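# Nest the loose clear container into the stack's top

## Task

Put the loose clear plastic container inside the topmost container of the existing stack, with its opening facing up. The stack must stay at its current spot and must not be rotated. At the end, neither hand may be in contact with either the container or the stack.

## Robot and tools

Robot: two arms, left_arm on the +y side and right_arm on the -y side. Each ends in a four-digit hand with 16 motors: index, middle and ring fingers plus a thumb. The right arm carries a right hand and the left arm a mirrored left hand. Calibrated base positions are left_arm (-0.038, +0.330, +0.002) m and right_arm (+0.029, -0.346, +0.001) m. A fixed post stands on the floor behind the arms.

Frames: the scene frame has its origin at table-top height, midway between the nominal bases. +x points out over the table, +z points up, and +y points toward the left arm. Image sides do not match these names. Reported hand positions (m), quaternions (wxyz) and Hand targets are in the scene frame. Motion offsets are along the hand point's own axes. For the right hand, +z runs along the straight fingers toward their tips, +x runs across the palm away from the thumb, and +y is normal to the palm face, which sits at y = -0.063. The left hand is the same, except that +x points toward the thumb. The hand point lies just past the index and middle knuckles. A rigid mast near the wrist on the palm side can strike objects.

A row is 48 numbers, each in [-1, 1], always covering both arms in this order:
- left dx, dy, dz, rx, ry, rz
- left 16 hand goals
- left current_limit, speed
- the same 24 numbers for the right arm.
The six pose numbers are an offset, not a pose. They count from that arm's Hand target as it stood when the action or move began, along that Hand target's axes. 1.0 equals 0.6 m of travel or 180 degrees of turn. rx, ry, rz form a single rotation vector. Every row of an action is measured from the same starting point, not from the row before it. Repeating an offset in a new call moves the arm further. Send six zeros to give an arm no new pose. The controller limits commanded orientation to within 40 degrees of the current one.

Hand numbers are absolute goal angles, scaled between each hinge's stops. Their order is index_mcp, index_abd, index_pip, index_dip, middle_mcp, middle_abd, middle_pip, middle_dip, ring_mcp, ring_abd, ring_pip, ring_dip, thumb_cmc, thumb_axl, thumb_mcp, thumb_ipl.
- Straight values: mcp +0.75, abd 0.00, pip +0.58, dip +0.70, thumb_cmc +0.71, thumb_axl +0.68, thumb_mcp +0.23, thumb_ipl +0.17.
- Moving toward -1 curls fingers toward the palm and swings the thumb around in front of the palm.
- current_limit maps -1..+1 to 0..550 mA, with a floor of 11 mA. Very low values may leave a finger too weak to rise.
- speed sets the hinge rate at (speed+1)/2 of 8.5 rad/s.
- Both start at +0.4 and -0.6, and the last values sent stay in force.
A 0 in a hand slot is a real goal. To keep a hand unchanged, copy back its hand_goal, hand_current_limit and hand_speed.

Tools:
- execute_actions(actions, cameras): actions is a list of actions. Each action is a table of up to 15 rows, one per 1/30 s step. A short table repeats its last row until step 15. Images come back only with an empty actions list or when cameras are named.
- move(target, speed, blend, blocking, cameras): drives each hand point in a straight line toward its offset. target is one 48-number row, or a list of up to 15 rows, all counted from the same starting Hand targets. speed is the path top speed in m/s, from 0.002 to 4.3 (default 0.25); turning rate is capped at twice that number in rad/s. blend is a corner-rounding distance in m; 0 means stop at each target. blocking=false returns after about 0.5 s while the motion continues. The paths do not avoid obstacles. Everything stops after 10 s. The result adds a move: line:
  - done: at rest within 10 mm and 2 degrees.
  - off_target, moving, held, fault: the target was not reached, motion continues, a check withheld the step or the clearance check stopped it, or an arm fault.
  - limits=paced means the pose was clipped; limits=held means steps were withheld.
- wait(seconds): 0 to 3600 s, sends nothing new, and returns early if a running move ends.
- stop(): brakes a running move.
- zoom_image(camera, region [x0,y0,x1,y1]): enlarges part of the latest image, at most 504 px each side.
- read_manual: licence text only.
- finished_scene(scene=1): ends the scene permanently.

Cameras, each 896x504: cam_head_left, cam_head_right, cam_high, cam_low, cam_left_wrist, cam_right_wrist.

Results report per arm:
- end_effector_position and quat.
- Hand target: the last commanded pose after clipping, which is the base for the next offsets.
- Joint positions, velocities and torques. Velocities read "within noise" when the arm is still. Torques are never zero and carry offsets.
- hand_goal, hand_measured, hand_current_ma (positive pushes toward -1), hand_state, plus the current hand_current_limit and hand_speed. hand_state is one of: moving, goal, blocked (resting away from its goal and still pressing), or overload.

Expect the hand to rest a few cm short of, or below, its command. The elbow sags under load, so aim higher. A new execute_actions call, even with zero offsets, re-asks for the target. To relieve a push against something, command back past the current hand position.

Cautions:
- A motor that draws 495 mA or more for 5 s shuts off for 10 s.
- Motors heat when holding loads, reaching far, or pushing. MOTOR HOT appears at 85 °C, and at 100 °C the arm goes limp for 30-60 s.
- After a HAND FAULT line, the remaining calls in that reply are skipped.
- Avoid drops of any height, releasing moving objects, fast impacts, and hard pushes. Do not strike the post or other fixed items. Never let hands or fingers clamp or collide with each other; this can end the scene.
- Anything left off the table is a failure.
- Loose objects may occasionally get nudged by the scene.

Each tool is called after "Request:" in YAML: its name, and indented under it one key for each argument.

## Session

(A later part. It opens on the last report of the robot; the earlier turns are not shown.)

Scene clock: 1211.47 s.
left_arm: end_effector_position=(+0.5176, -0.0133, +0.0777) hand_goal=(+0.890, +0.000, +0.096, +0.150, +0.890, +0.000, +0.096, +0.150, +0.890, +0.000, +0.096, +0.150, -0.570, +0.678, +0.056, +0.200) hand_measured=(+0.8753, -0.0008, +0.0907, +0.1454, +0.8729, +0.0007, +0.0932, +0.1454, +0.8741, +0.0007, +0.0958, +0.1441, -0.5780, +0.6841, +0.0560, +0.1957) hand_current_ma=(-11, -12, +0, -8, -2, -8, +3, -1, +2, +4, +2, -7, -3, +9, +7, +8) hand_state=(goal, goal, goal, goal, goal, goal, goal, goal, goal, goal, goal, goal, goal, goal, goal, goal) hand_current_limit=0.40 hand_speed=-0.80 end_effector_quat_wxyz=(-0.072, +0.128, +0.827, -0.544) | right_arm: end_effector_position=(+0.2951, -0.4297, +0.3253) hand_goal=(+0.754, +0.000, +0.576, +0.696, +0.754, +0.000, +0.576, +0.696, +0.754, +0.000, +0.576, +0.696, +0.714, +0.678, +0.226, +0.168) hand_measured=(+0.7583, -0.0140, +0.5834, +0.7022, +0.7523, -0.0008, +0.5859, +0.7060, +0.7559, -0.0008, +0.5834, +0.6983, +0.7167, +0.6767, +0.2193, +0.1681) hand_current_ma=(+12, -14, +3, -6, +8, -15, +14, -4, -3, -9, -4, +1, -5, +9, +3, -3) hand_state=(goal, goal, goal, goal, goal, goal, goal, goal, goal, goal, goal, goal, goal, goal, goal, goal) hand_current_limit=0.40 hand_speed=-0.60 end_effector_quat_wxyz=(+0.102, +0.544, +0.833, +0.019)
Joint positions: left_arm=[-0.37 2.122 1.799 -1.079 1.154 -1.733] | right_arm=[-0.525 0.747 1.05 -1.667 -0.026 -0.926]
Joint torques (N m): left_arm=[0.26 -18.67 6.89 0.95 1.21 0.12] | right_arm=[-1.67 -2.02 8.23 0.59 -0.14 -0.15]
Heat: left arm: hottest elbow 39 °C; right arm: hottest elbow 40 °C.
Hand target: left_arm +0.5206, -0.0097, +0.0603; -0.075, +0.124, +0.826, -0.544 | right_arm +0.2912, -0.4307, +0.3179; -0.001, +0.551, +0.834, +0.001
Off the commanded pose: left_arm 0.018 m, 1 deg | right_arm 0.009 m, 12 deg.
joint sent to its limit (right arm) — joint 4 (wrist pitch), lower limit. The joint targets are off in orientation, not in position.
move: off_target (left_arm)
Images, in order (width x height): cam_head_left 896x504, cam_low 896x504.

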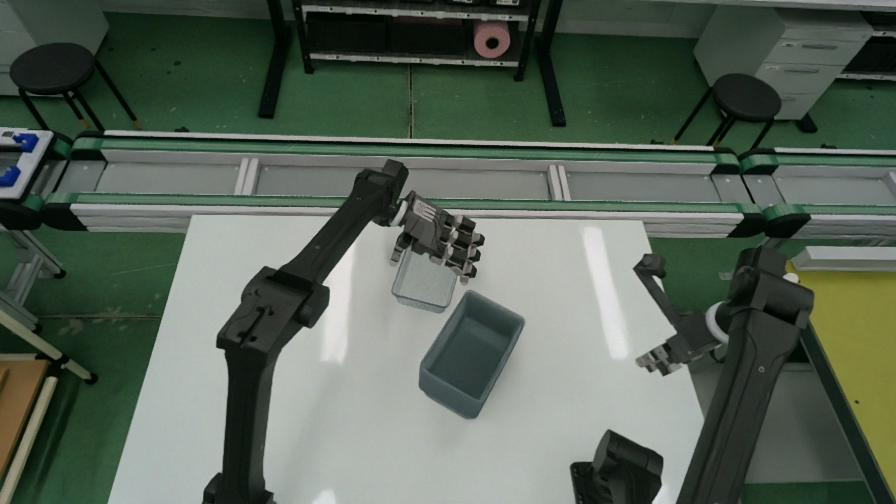

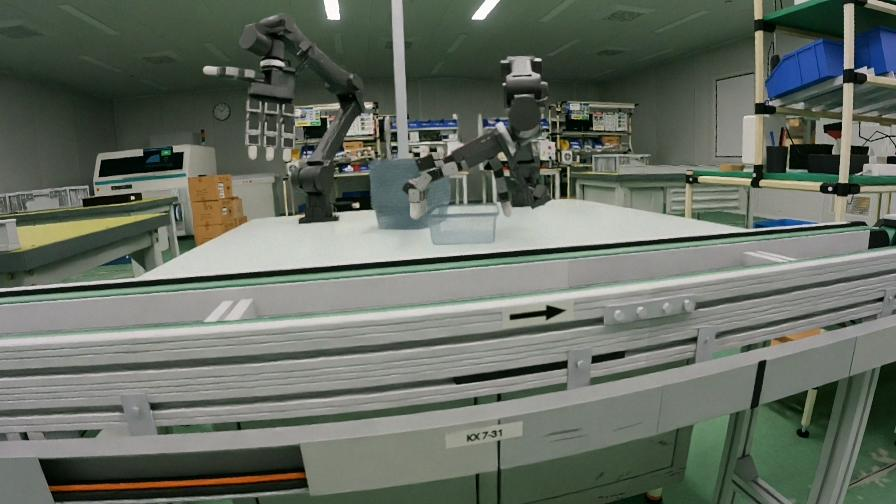

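Request:
move:
  target: [0,0.0153,0.0067,0,0,0,0.89,0,0.095,0.15,0.89,0,0.095,0.15,0.89,0,0.095,0.15,-0.571,0.677,0.056,0.2,0.4,-0.8,0,0,0,0,0,0,0.754,0,0.576,0.696,0.754,0,0.576,0.696,0.754,0,0.576,0.696,0.714,0.678,0.226,0.168,0.4,-0.6]
  speed: 0.05
  cameras: ["cam_low","cam_head_left"]

Request:
zoom_image:
  camera: "cam_low"
  region: [405, 160, 535, 250]

Scene clock: 1223.03 s.
left_arm: end_effector_position=(+0.5170, -0.0132, +0.0639) hand_goal=(+0.890, +0.000, +0.096, +0.150, +0.890, +0.000, +0.096, +0.150, +0.890, +0.000, +0.096, +0.150, -0.570, +0.678, +0.056, +0.200) hand_measured=(+0.8753, +0.0007, +0.0907, +0.1454, +0.8729, +0.0007, +0.0932, +0.1454, +0.8741, +0.0007, +0.0958, +0.1441, -0.5755, +0.6841, +0.0560, +0.1957) hand_current_ma=(-18, -6, -2, -7, -2, -8, -7, -4, +0, +0, +2, -11, +0, +4, -3, +14) hand_state=(goal, goal, goal, goal, goal, goal, goal, goal, goal, goal, goal, goal, goal, goal, goal, goal) hand_current_limit=0.40 hand_speed=-0.80 end_effector_quat_wxyz=(-0.075, +0.126, +0.827, -0.543) | right_arm: end_effector_position=(+0.2951, -0.4297, +0.3253) hand_goal=(+0.754, +0.000, +0.576, +0.696, +0.754, +0.000, +0.576, +0.696, +0.754, +0.000, +0.576, +0.696, +0.714, +0.678, +0.226, +0.168) hand_measured=(+0.7583, -0.0140, +0.5834, +0.7022, +0.7523, -0.0008, +0.5872, +0.7060, +0.7559, -0.0008, +0.5847, +0.6983, +0.7167, +0.6767, +0.2193, +0.1681) hand_current_ma=(+7, +12, +13, -6, +9, +1, +13, -12, -4, +1, +8, +17, -6, +5, +2, -12) hand_state=(goal, goal, goal, goal, goal, goal, goal, goal, goal, goal, goal, goal, goal, goal, goal, goal) hand_current_limit=0.40 hand_speed=-0.60 end_effector_quat_wxyz=(+0.102, +0.544, +0.833, +0.019)
Joint positions: left_arm=[-0.37 2.137 1.787 -1.058 1.155 -1.733] | right_arm=[-0.525 0.747 1.05 -1.667 -0.026 -0.926]
Joint torques (N m): left_arm=[0.26 -18.9 7.01 0.98 1.19 0.12] | right_arm=[-1.73 -1.96 8.2 0.65 -0.15 -0.15]
Heat: left arm: hottest elbow 38 °C; right arm: hottest elbow 40 °C.
Hand target: left_arm +0.5207, -0.0098, +0.0504; -0.075, +0.124, +0.826, -0.544 | right_arm +0.2912, -0.4307, +0.3179; -0.001, +0.551, +0.834, +0.001
Off the commanded pose: left_arm 0.015 m, 0 deg | right_arm 0.009 m, 12 deg.
joint sent to its limit (right arm) — joint 4 (wrist pitch), lower limit. The joint targets are off in orientation, not in position.
move: off_target (left_arm)
Images, in order (width x height): cam_head_left 896x504, cam_low 896x504.

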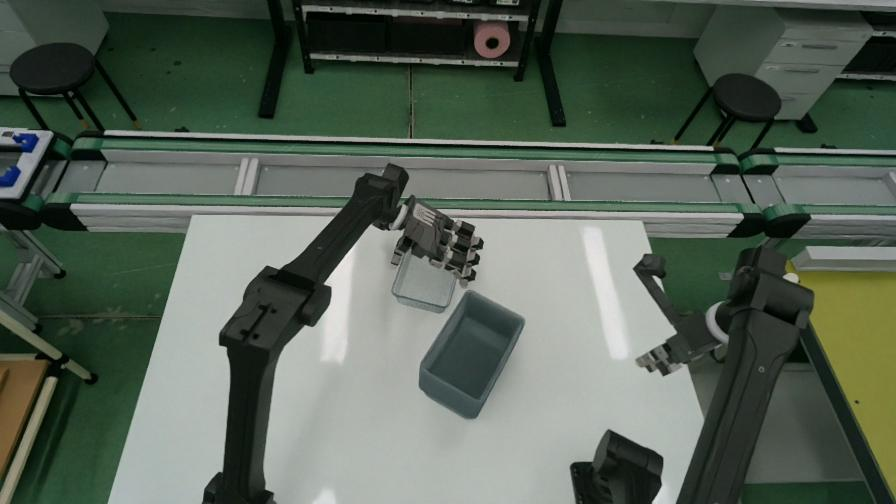

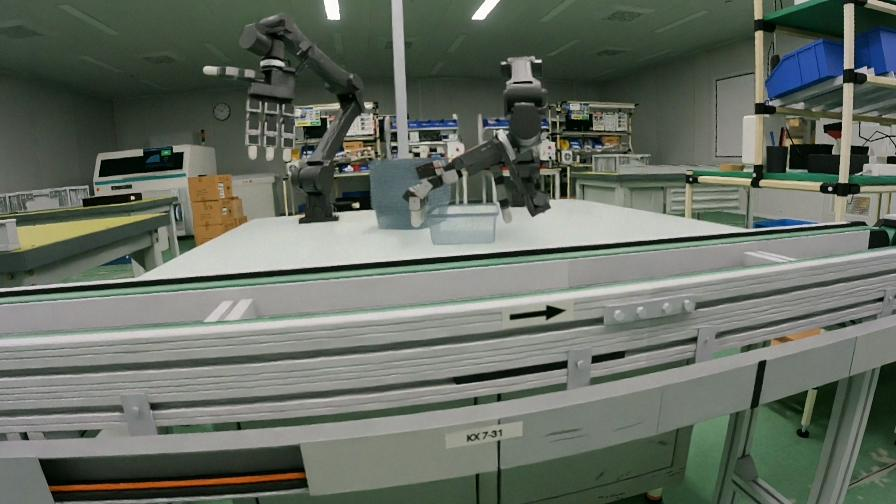

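Scaled by 3.877.

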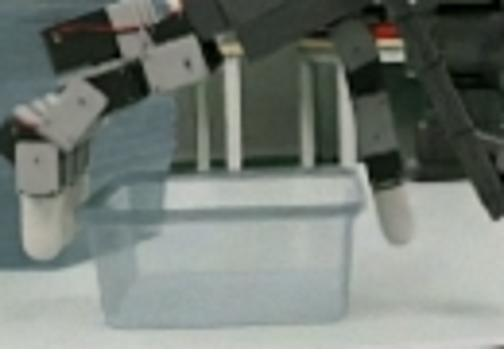

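Request:
move:
  target:
    - [0,0,0,0,0,0,0.89,0,0.095,0.19,0.89,0,0.095,0.19,0.89,0,0.095,0.19,-0.571,0.677,0.157,-0.045,0.2,-0.85,0,0,0,0,0,0,0.754,0,0.576,0.696,0.754,0,0.576,0.696,0.754,0,0.576,0.696,0.714,0.678,0.226,0.168,0.4,-0.6]
    - [0,0,0,0,0,0,0.77,0,0.095,0.19,0.77,0,0.095,0.19,0.77,0,0.095,0.19,-0.571,0.677,0.06,-0.045,0.0,-0.9,0,0,0,0,0,0,0.754,0,0.576,0.696,0.754,0,0.576,0.696,0.754,0,0.576,0.696,0.714,0.678,0.226,0.168,0.4,-0.6]
  speed: 0.05
  cameras: ["cam_low","cam_head_left","cam_left_wrist","cam_high"]

Request:
zoom_image:
  camera: "cam_low"
  region: [405, 160, 535, 250]

Request:
zoom_image:
  camera: "cam_head_left"
  region: [350, 180, 510, 330]

Scene clock: 1253.70 s.
left_arm: end_effector_position=(+0.5169, -0.0134, +0.0641) hand_goal=(+0.770, +0.000, +0.096, +0.190, +0.770, +0.000, +0.096, +0.190, +0.770, +0.000, +0.096, +0.190, -0.570, +0.678, +0.060, -0.044) hand_measured=(+0.7824, +0.0007, +0.1048, +0.1938, +0.7752, +0.0007, +0.1048, +0.1938, +0.7691, +0.0007, +0.1022, +0.1925, -0.5630, +0.6851, +0.1015, -0.0320) hand_current_ma=(+2, -6, +2, +1, +10, -10, +1, +3, +5, +6, +7, -13, +6, +2, +50, +20) hand_state=(goal, goal, goal, goal, goal, goal, goal, goal, goal, goal, goal, goal, goal, goal, blocked, goal) hand_current_limit=0.00 hand_speed=-0.90 end_effector_quat_wxyz=(-0.075, +0.126, +0.826, -0.544) | right_arm: end_effector_position=(+0.2951, -0.4297, +0.3253) hand_goal=(+0.754, +0.000, +0.576, +0.696, +0.754, +0.000, +0.576, +0.696, +0.754, +0.000, +0.576, +0.696, +0.714, +0.678, +0.226, +0.168) hand_measured=(+0.7583, -0.0140, +0.5834, +0.7022, +0.7523, -0.0008, +0.5859, +0.7060, +0.7559, +0.0007, +0.5847, +0.6983, +0.7167, +0.6777, +0.2193, +0.1681) hand_current_ma=(+5, -9, +21, -11, -12, -9, +5, -3, -2, +13, +10, -4, -3, -11, -1, +6) hand_state=(goal, goal, goal, goal, goal, goal, goal, goal, goal, goal, goal, goal, goal, goal, goal, goal) hand_current_limit=0.40 hand_speed=-0.60 end_effector_quat_wxyz=(+0.102, +0.544, +0.833, +0.019)
Joint positions: left_arm=[-0.37 2.137 1.787 -1.058 1.157 -1.733] | right_arm=[-0.525 0.747 1.05 -1.667 -0.026 -0.926]
Joint torques (N m): left_arm=[0.26 -19.02 7.02 0.98 1.12 0.11] | right_arm=[-1.79 -1.9 8.18 0.64 -0.13 -0.15]
Heat: left arm: hottest elbow 38 °C; right arm: hottest elbow 40 °C.
Hand target: left_arm +0.5207, -0.0098, +0.0503; -0.075, +0.124, +0.826, -0.544 | right_arm +0.2912, -0.4307, +0.3179; -0.001, +0.551, +0.834, +0.001
Off the commanded pose: left_arm 0.015 m, 0 deg | right_arm 0.009 m, 12 deg.
joint sent to its limit (right arm) — joint 4 (wrist pitch), lower limit. The joint targets are off in orientation, not in position.
move: done; target 2's new numbers were sent with left_arm's hand 0.014 m and 0 deg from that target
Images, in order (width x height): cam_head_left 896x504, cam_high 896x504, cam_low 896x504, cam_left_wrist 896x504.

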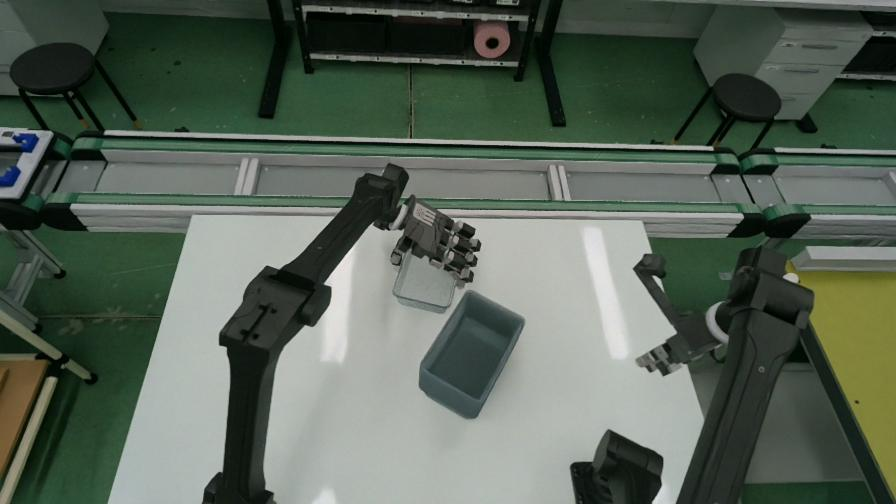

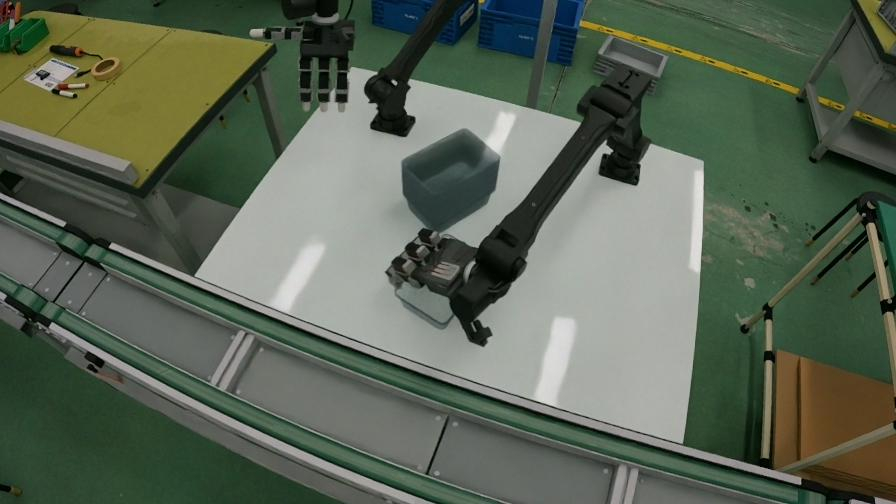

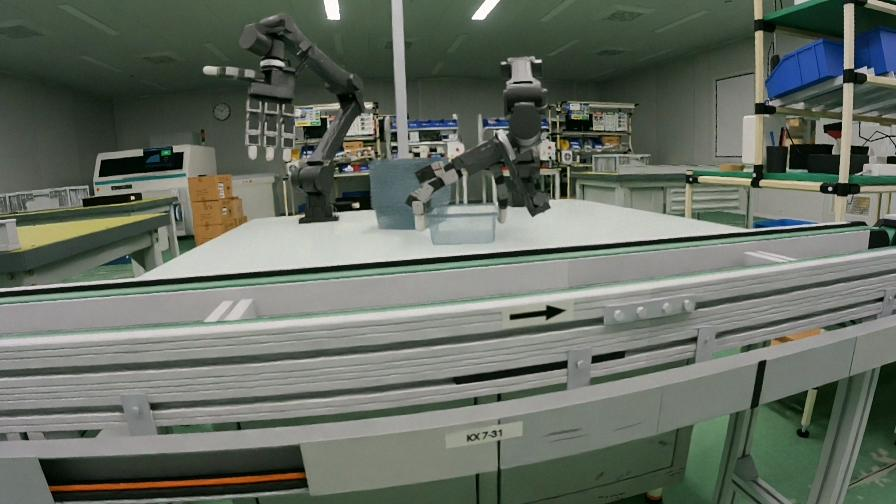

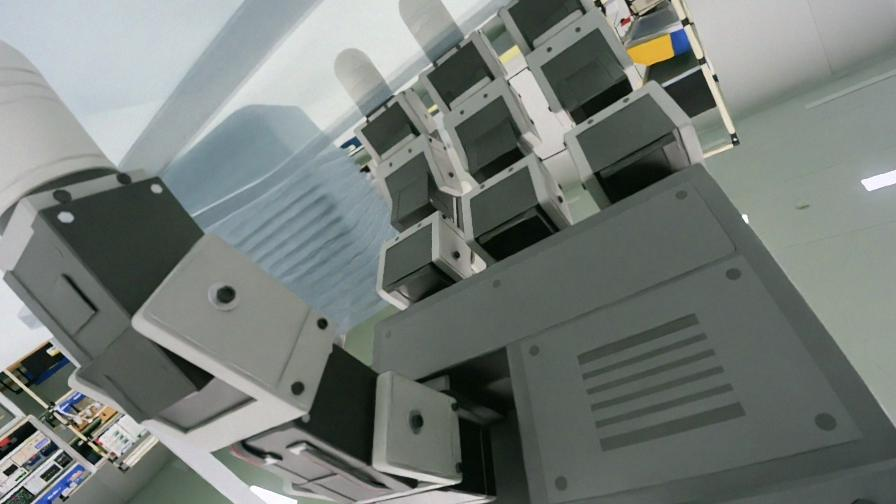

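Scaled by 3.877.

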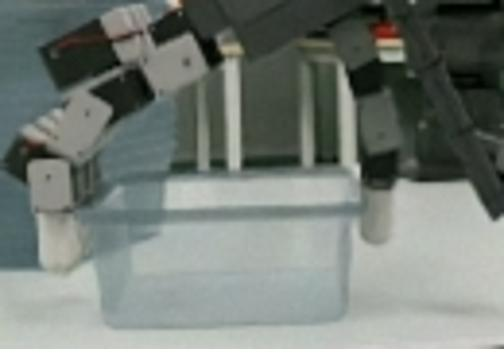

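Scaled by 3.150.

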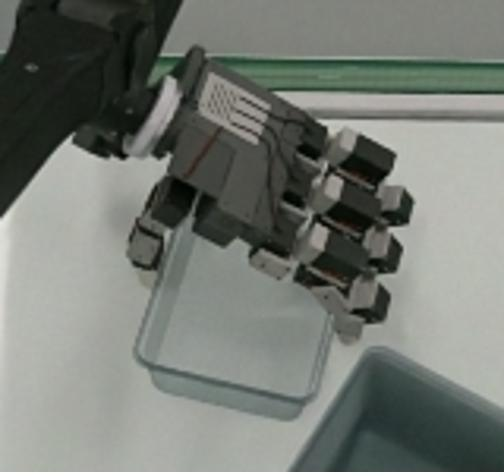

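Request:
move:
  target:
    - [0,0,0,0,0,0,0.84,0,0.095,0.275,0.84,0,0.095,0.275,0.84,0,0.095,0.275,-0.571,0.677,0.18,0.0,0.2,-0.8,0,0,0,0,0,0,0.754,0,0.576,0.696,0.754,0,0.576,0.696,0.754,0,0.576,0.696,0.714,0.678,0.226,0.168,0.4,-0.6]
    - [0,-0.05,-0.0215,0,0,0,0.84,0,0.095,0.275,0.84,0,0.095,0.275,0.84,0,0.095,0.275,-0.571,0.677,0.18,0.0,0.2,-0.8,0,0,0,0,0,0,0.754,0,0.576,0.696,0.754,0,0.576,0.696,0.754,0,0.576,0.696,0.714,0.678,0.226,0.168,0.4,-0.6]
  speed: 0.05
  cameras: ["cam_low","cam_head_left"]

Request:
zoom_image:
  camera: "cam_low"
  region: [405, 160, 535, 250]

Request:
zoom_image:
  camera: "cam_head_left"
  region: [350, 180, 510, 330]

Scene clock: 1276.23 s.
left_arm: end_effector_position=(+0.5082, -0.0102, +0.0644) hand_goal=(+0.840, +0.000, +0.096, +0.276, +0.840, +0.000, +0.096, +0.276, +0.840, +0.000, +0.096, +0.276, -0.570, +0.678, +0.180, +0.000) hand_measured=(+0.7957, -0.0008, +0.0907, +0.2715, +0.7860, +0.0007, +0.0932, +0.2715, +0.7921, -0.0008, +0.0945, +0.2702, -0.5768, +0.6841, +0.1718, -0.0053) hand_current_ma=(-47, -9, -3, -4, -53, -2, -5, -3, -30, +4, +6, -12, -7, +1, -7, +7) hand_state=(blocked, goal, goal, goal, blocked, goal, goal, goal, blocked, goal, goal, goal, goal, goal, goal, goal) hand_current_limit=0.20 hand_speed=-0.80 end_effector_quat_wxyz=(-0.092, +0.115, +0.829, -0.540) | right_arm: end_effector_position=(+0.2951, -0.4297, +0.3253) hand_goal=(+0.754, +0.000, +0.576, +0.696, +0.754, +0.000, +0.576, +0.696, +0.754, +0.000, +0.576, +0.696, +0.714, +0.678, +0.226, +0.168) hand_measured=(+0.7583, -0.0140, +0.5834, +0.7022, +0.7511, -0.0008, +0.5859, +0.7047, +0.7559, +0.0007, +0.5834, +0.6996, +0.7167, +0.6767, +0.2193, +0.1681) hand_current_ma=(-4, +1, +6, -10, -8, -9, +4, -6, -11, +4, +8, +16, -8, +0, +15, -2) hand_state=(goal, goal, goal, goal, goal, goal, goal, goal, goal, goal, goal, goal, goal, goal, goal, goal) hand_current_limit=0.40 hand_speed=-0.60 end_effector_quat_wxyz=(+0.102, +0.544, +0.833, +0.019)
Joint positions: left_arm=[-0.37 2.137 1.787 -1.1 1.157 -1.733] | right_arm=[-0.525 0.747 1.05 -1.667 -0.026 -0.926]
Joint torques (N m): left_arm=[0.26 -21.3 9.36 0.05 1.11 0.1] | right_arm=[-1.79 -2.02 8.18 0.58 -0.14 -0.15]
Heat: left arm: hottest elbow 38 °C; right arm: hottest elbow 40 °C.
Hand target: left_arm +0.5203, -0.0097, +0.0830; -0.075, +0.124, +0.826, -0.544 | right_arm +0.2912, -0.4307, +0.3179; -0.001, +0.551, +0.834, +0.001
Off the commanded pose: left_arm 0.022 m, 2 deg | right_arm 0.009 m, 12 deg.
joint sent to its limit (right arm) — joint 4 (wrist pitch), lower limit. The joint targets are off in orientation, not in position.
move: off_target (left_arm)
Images, in order (width x height): cam_head_left 896x504, cam_low 896x504.

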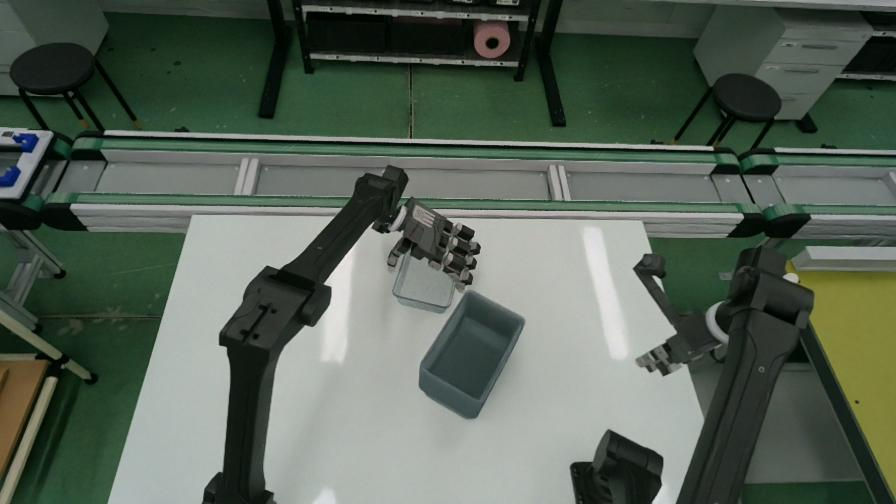

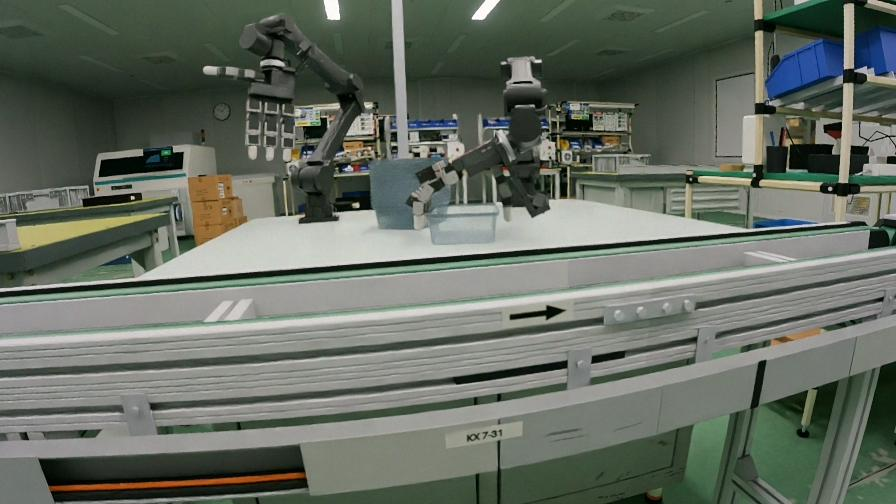

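Scaled by 3.877.

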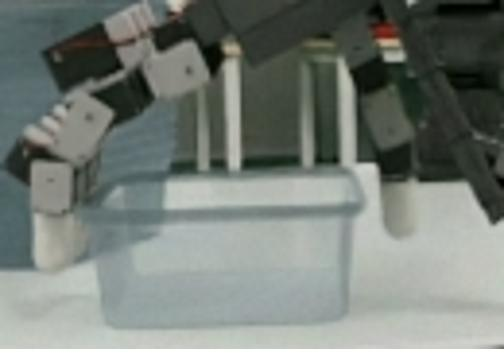

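Scaled by 3.150.

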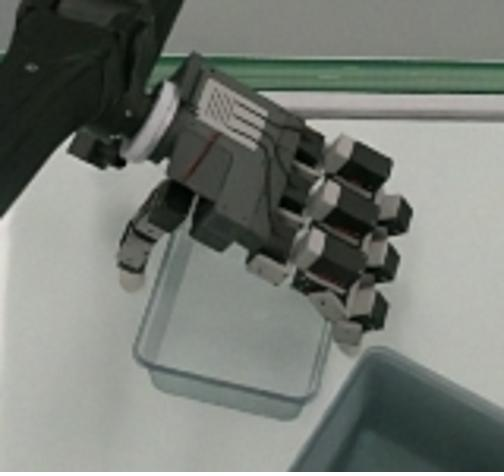

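Request:
move:
  target:
    - [0,0,0,0,0,0,0.89,0,0.095,0.275,0.89,0,0.095,0.275,0.89,0,0.095,0.275,-0.571,0.677,0.18,0.0,0.4,-0.7,0,0,0,0,0,0,0.754,0,0.576,0.696,0.754,0,0.576,0.696,0.754,0,0.576,0.696,0.714,0.678,0.226,0.168,0.4,-0.6]
    - [0,-0.0642,-0.0277,0,0,0,0.89,0,0.095,0.275,0.89,0,0.095,0.275,0.89,0,0.095,0.275,-0.571,0.677,0.18,0.0,0.4,-0.7,0,0,0,0,0,0,0.754,0,0.576,0.696,0.754,0,0.576,0.696,0.754,0,0.576,0.696,0.714,0.678,0.226,0.168,0.4,-0.6]
    - [0,0.039,0.0168,0,0,0,0.89,0,0.095,0.275,0.89,0,0.095,0.275,0.89,0,0.095,0.275,-0.571,0.677,0.18,0.0,0.4,-0.7,0,0,0,0,0,0,0.754,0,0.576,0.696,0.754,0,0.576,0.696,0.754,0,0.576,0.696,0.714,0.678,0.226,0.168,0.4,-0.6]
  speed: 0.06
  cameras: ["cam_low","cam_head_left"]

Request:
zoom_image:
  camera: "cam_low"
  region: [405, 160, 535, 250]

Request:
zoom_image:
  camera: "cam_head_left"
  region: [350, 180, 510, 330]

Scene clock: 1302.37 s.
left_arm: end_effector_position=(+0.5165, -0.0132, +0.0702) hand_goal=(+0.890, +0.000, +0.096, +0.276, +0.890, +0.000, +0.096, +0.276, +0.890, +0.000, +0.096, +0.276, -0.570, +0.678, +0.180, +0.000) hand_measured=(+0.8451, +0.0007, +0.0907, +0.2715, +0.8367, +0.0007, +0.0932, +0.2715, +0.8427, -0.0008, +0.0958, +0.2702, -0.5780, +0.6830, +0.1718, -0.0053) hand_current_ma=(-45, -7, -6, +4, -44, -14, -9, +1, -29, +5, +3, -14, -3, +5, -10, +14) hand_state=(blocked, goal, goal, goal, blocked, goal, goal, goal, blocked, goal, goal, goal, goal, goal, goal, goal) hand_current_limit=0.40 hand_speed=-0.70 end_effector_quat_wxyz=(-0.075, +0.126, +0.826, -0.544) | right_arm: end_effector_position=(+0.2951, -0.4297, +0.3253) hand_goal=(+0.754, +0.000, +0.576, +0.696, +0.754, +0.000, +0.576, +0.696, +0.754, +0.000, +0.576, +0.696, +0.714, +0.678, +0.226, +0.168) hand_measured=(+0.7583, -0.0140, +0.5834, +0.7022, +0.7523, -0.0008, +0.5859, +0.7060, +0.7559, +0.0007, +0.5834, +0.6983, +0.7167, +0.6767, +0.2193, +0.1681) hand_current_ma=(+0, +4, +13, -4, +1, +2, +3, -1, +1, +2, -1, +1, -20, +2, +7, -5) hand_state=(goal, goal, goal, goal, goal, goal, goal, goal, goal, goal, goal, goal, goal, goal, goal, goal) hand_current_limit=0.40 hand_speed=-0.60 end_effector_quat_wxyz=(+0.102, +0.544, +0.833, +0.019)
Joint positions: left_arm=[-0.37 2.131 1.793 -1.073 1.157 -1.732] | right_arm=[-0.525 0.747 1.05 -1.667 -0.026 -0.926]
Joint torques (N m): left_arm=[0.26 -19.02 7.09 0.92 1.13 0.11] | right_arm=[-1.73 -1.9 8.18 0.65 -0.14 -0.14]
Heat: left arm: hottest elbow 39 °C; right arm: hottest elbow 40 °C.
Hand target: left_arm +0.5206, -0.0097, +0.0574; -0.075, +0.124, +0.826, -0.544 | right_arm +0.2912, -0.4307, +0.3179; -0.001, +0.551, +0.834, +0.001
Off the commanded pose: left_arm 0.014 m, 0 deg | right_arm 0.009 m, 12 deg.
joint sent to its limit (right arm) — joint 4 (wrist pitch), lower limit. The joint targets are off in orientation, not in position.
move: off_target (left_arm)
Images, in order (width x height): cam_head_left 896x504, cam_low 896x504.

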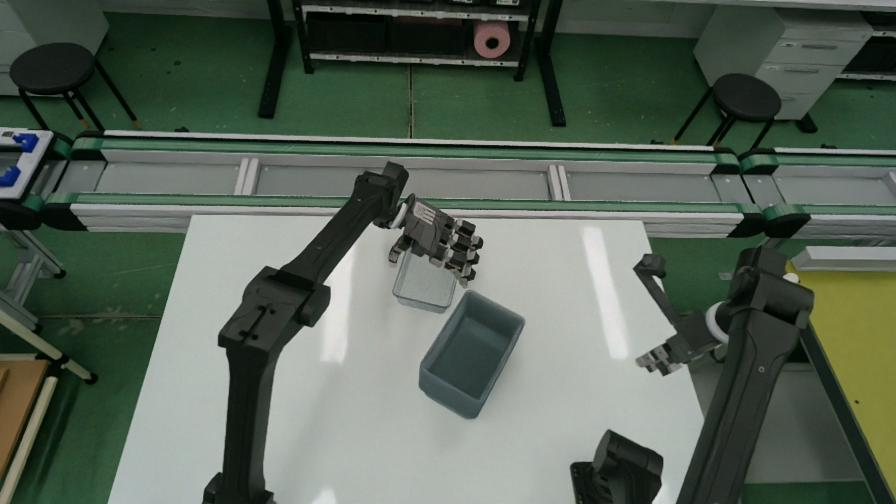

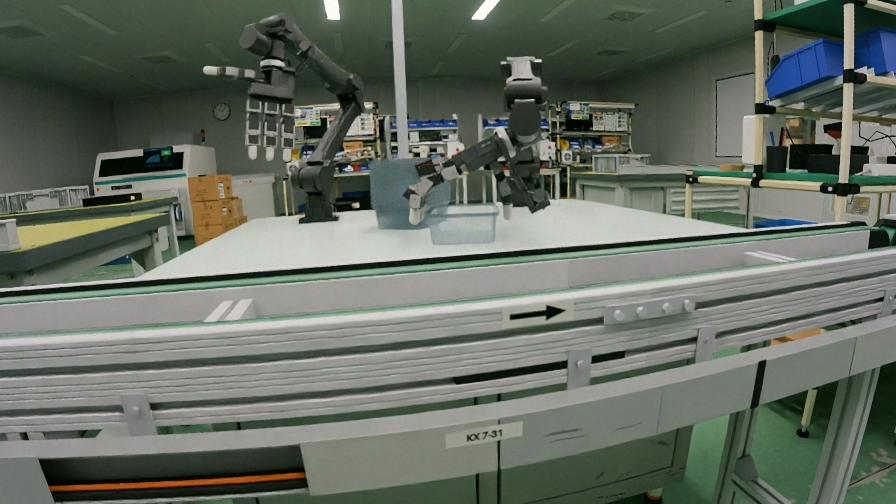

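Scaled by 3.877.

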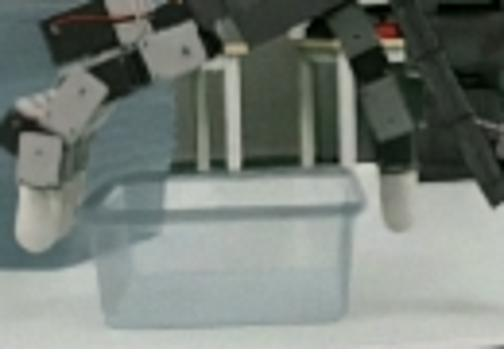

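Scaled by 3.150.

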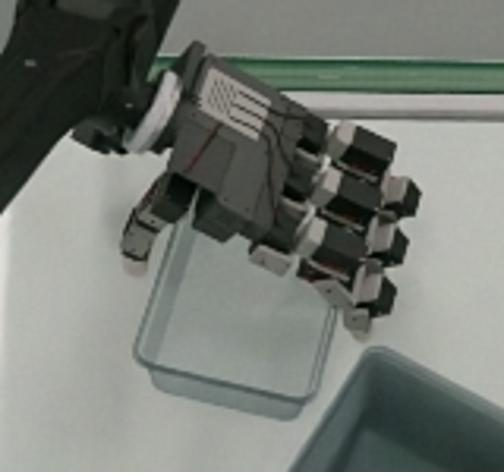

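Request:
move:
  target: [0,0,0,0,0,0,0.69,0,0.095,0.275,0.69,0,0.095,0.275,0.69,0,0.095,0.275,-0.571,0.677,0.02,0.0,0.1,-0.9,0,0,0,0,0,0,0.754,0,0.576,0.696,0.754,0,0.576,0.696,0.754,0,0.576,0.696,0.714,0.678,0.226,0.168,0.4,-0.6]
  speed: 0.05
  cameras: ["cam_low","cam_head_left"]

Request:
zoom_image:
  camera: "cam_low"
  region: [405, 160, 535, 250]

Request:
zoom_image:
  camera: "cam_head_left"
  region: [350, 180, 510, 330]

Scene clock: 1317.23 s.
left_arm: end_effector_position=(+0.5164, -0.0137, +0.0706) hand_goal=(+0.690, +0.000, +0.096, +0.276, +0.690, +0.000, +0.096, +0.276, +0.690, +0.000, +0.096, +0.276, -0.570, +0.678, +0.020, +0.000) hand_measured=(+0.7378, -0.0008, +0.1099, +0.2804, +0.7245, +0.0007, +0.1061, +0.2804, +0.7101, +0.0007, +0.1048, +0.2792, -0.5605, +0.6841, +0.0936, +0.0233) hand_current_ma=(+42, +2, +9, -2, +34, -14, +10, +1, +18, +17, +3, -2, +10, +9, +103, +28) hand_state=(blocked, goal, goal, goal, blocked, goal, goal, goal, blocked, goal, goal, goal, goal, goal, blocked, blocked) hand_current_limit=0.10 hand_speed=-0.90 end_effector_quat_wxyz=(-0.075, +0.126, +0.825, -0.545) | right_arm: end_effector_position=(+0.2951, -0.4297, +0.3253) hand_goal=(+0.754, +0.000, +0.576, +0.696, +0.754, +0.000, +0.576, +0.696, +0.754, +0.000, +0.576, +0.696, +0.714, +0.678, +0.226, +0.168) hand_measured=(+0.7583, -0.0140, +0.5834, +0.7022, +0.7523, +0.0007, +0.5859, +0.7060, +0.7559, -0.0008, +0.5834, +0.6996, +0.7167, +0.6777, +0.2203, +0.1672) hand_current_ma=(+23, -4, +12, +0, +4, -4, +21, -21, -4, +20, -11, +9, +3, +4, -3, -13) hand_state=(goal, goal, goal, goal, goal, goal, goal, goal, goal, goal, goal, goal, goal, goal, goal, goal) hand_current_limit=0.40 hand_speed=-0.60 end_effector_quat_wxyz=(+0.102, +0.544, +0.833, +0.019)
Joint positions: left_arm=[-0.37 2.131 1.793 -1.072 1.16 -1.732] | right_arm=[-0.525 0.747 1.05 -1.667 -0.026 -0.926]
Joint torques (N m): left_arm=[0.26 -19.08 7.12 0.91 0.99 0.12] | right_arm=[-1.73 -1.9 8.23 0.62 -0.14 -0.15]
Heat: left arm: hottest elbow 39 °C; right arm: hottest elbow 40 °C.
Hand target: left_arm +0.5205, -0.0098, +0.0574; -0.075, +0.124, +0.826, -0.544 | right_arm +0.2912, -0.4307, +0.3179; -0.001, +0.551, +0.834, +0.001
Off the commanded pose: left_arm 0.014 m, 0 deg | right_arm 0.009 m, 12 deg.
joint sent to its limit (right arm) — joint 4 (wrist pitch), lower limit. The joint targets are off in orientation, not in position.
move: done
Images, in order (width x height): cam_head_left 896x504, cam_low 896x504.

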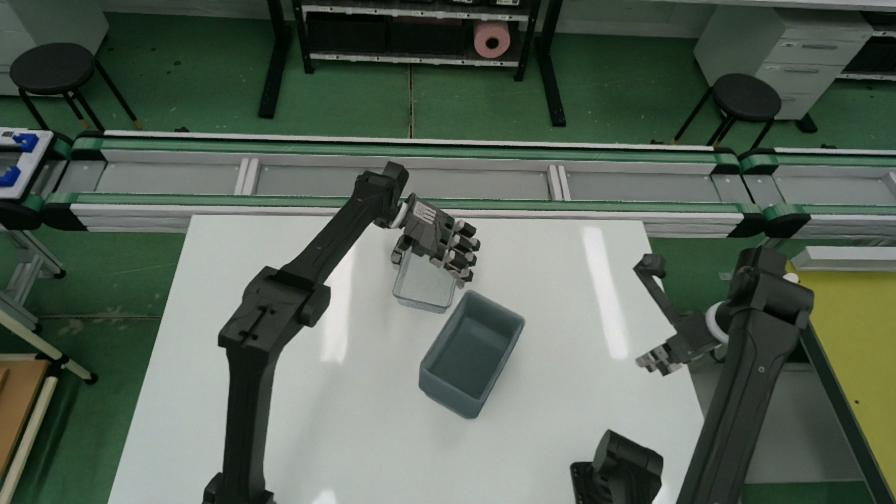

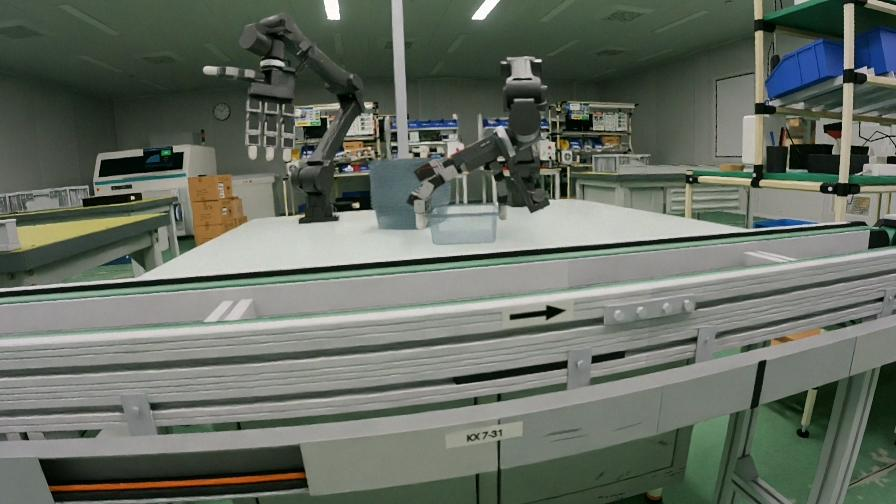

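Scaled by 3.877.

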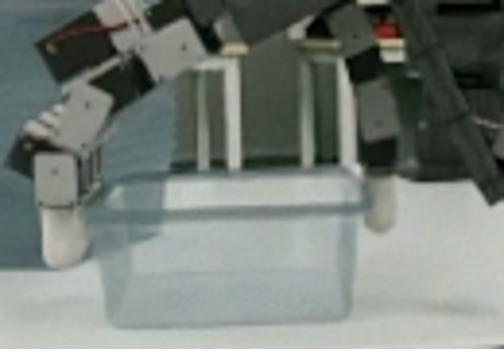

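Scaled by 3.150.

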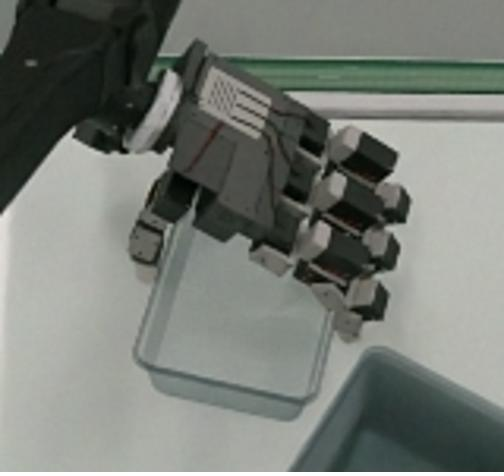

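Request:
move:
  target: [0,0,0,0,0,0,0.61,0,0.095,0.275,0.61,0,0.095,0.275,0.61,0,0.095,0.275,-0.571,0.677,-0.13,-0.03,0.4,-0.9,0,0,0,0,0,0,0.754,0,0.576,0.696,0.754,0,0.576,0.696,0.754,0,0.576,0.696,0.714,0.678,0.226,0.168,0.4,-0.6]
  speed: 0.05
  cameras: ["cam_low","cam_head_left"]

Request:
zoom_image:
  camera: "cam_low"
  region: [405, 160, 535, 250]

Request:
zoom_image:
  camera: "cam_head_left"
  region: [350, 180, 510, 330]

Scene clock: 1329.73 s.
left_arm: end_effector_position=(+0.5164, -0.0142, +0.0711) hand_goal=(+0.610, +0.000, +0.096, +0.276, +0.610, +0.000, +0.096, +0.276, +0.610, +0.000, +0.096, +0.276, -0.570, +0.678, -0.130, -0.030) hand_measured=(+0.7185, -0.0008, +0.1317, +0.2843, +0.7028, -0.0008, +0.1227, +0.2804, +0.6871, +0.0007, +0.1163, +0.2804, -0.5466, +0.6841, +0.0956, +0.0242) hand_current_ma=(+133, -1, +30, -3, +119, -12, +12, +5, +100, +4, +14, -11, +20, +1, +384, +86) hand_state=(blocked, goal, blocked, goal, blocked, goal, blocked, goal, blocked, goal, blocked, goal, blocked, goal, blocked, blocked) hand_current_limit=0.40 hand_speed=-0.90 end_effector_quat_wxyz=(-0.075, +0.126, +0.824, -0.547) | right_arm: end_effector_position=(+0.2951, -0.4297, +0.3253) hand_goal=(+0.754, +0.000, +0.576, +0.696, +0.754, +0.000, +0.576, +0.696, +0.754, +0.000, +0.576, +0.696, +0.714, +0.678, +0.226, +0.168) hand_measured=(+0.7583, -0.0125, +0.5834, +0.7022, +0.7523, +0.0007, +0.5859, +0.7047, +0.7559, -0.0008, +0.5834, +0.6996, +0.7167, +0.6767, +0.2193, +0.1681) hand_current_ma=(+19, -2, -2, +5, +0, -20, +1, +4, -10, +8, -6, -3, -7, +10, -3, -5) hand_state=(goal, goal, goal, goal, goal, goal, goal, goal, goal, goal, goal, goal, goal, goal, goal, goal) hand_current_limit=0.40 hand_speed=-0.60 end_effector_quat_wxyz=(+0.102, +0.544, +0.833, +0.019)
Joint positions: left_arm=[-0.37 2.131 1.793 -1.071 1.163 -1.731] | right_arm=[-0.525 0.747 1.05 -1.667 -0.026 -0.926]
Joint torques (N m): left_arm=[0.21 -19.14 7.09 0.9 0.84 0.12] | right_arm=[-1.73 -1.85 8.18 0.61 -0.14 -0.15]
Heat: left arm: hottest elbow 39 °C; right arm: hottest elbow 40 °C.
Hand target: left_arm +0.5206, -0.0097, +0.0574; -0.075, +0.124, +0.826, -0.544 | right_arm +0.2912, -0.4307, +0.3179; -0.001, +0.551, +0.834, +0.001
Off the commanded pose: left_arm 0.015 m, 0 deg | right_arm 0.009 m, 12 deg.
joint sent to its limit (right arm) — joint 4 (wrist pitch), lower limit. The joint targets are off in orientation, not in position.
move: done
Images, in order (width x height): cam_head_left 896x504, cam_low 896x504.

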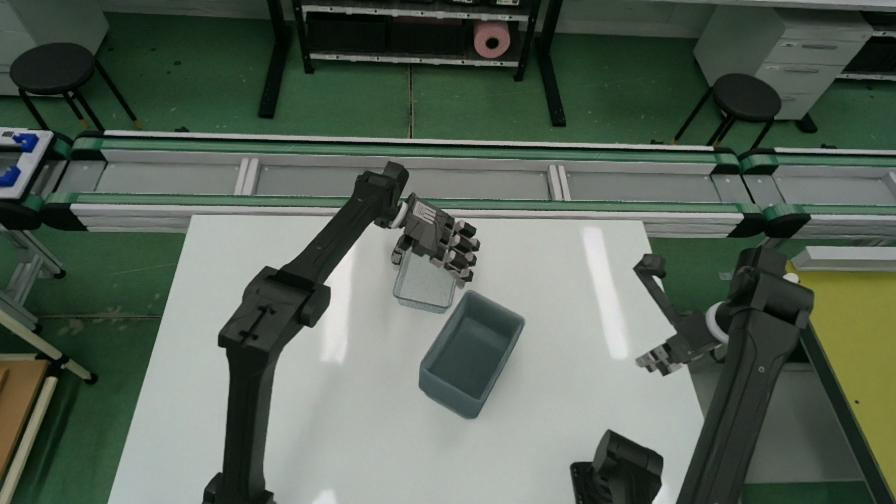

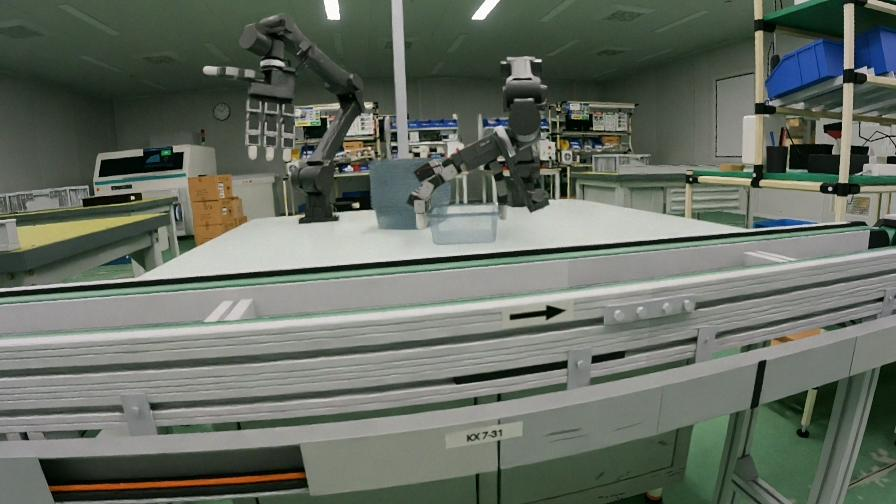

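Scaled by 3.877.

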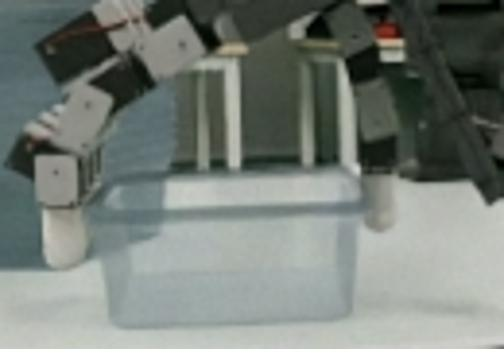

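Scaled by 3.150.

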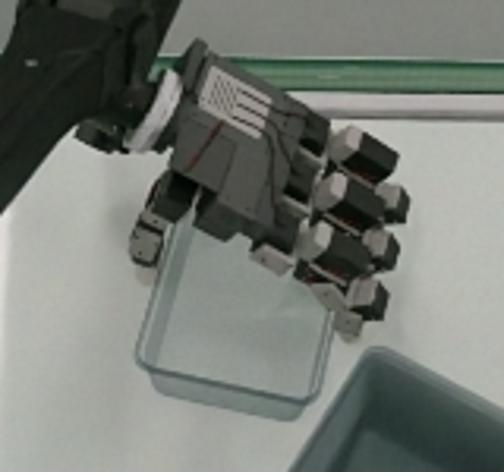

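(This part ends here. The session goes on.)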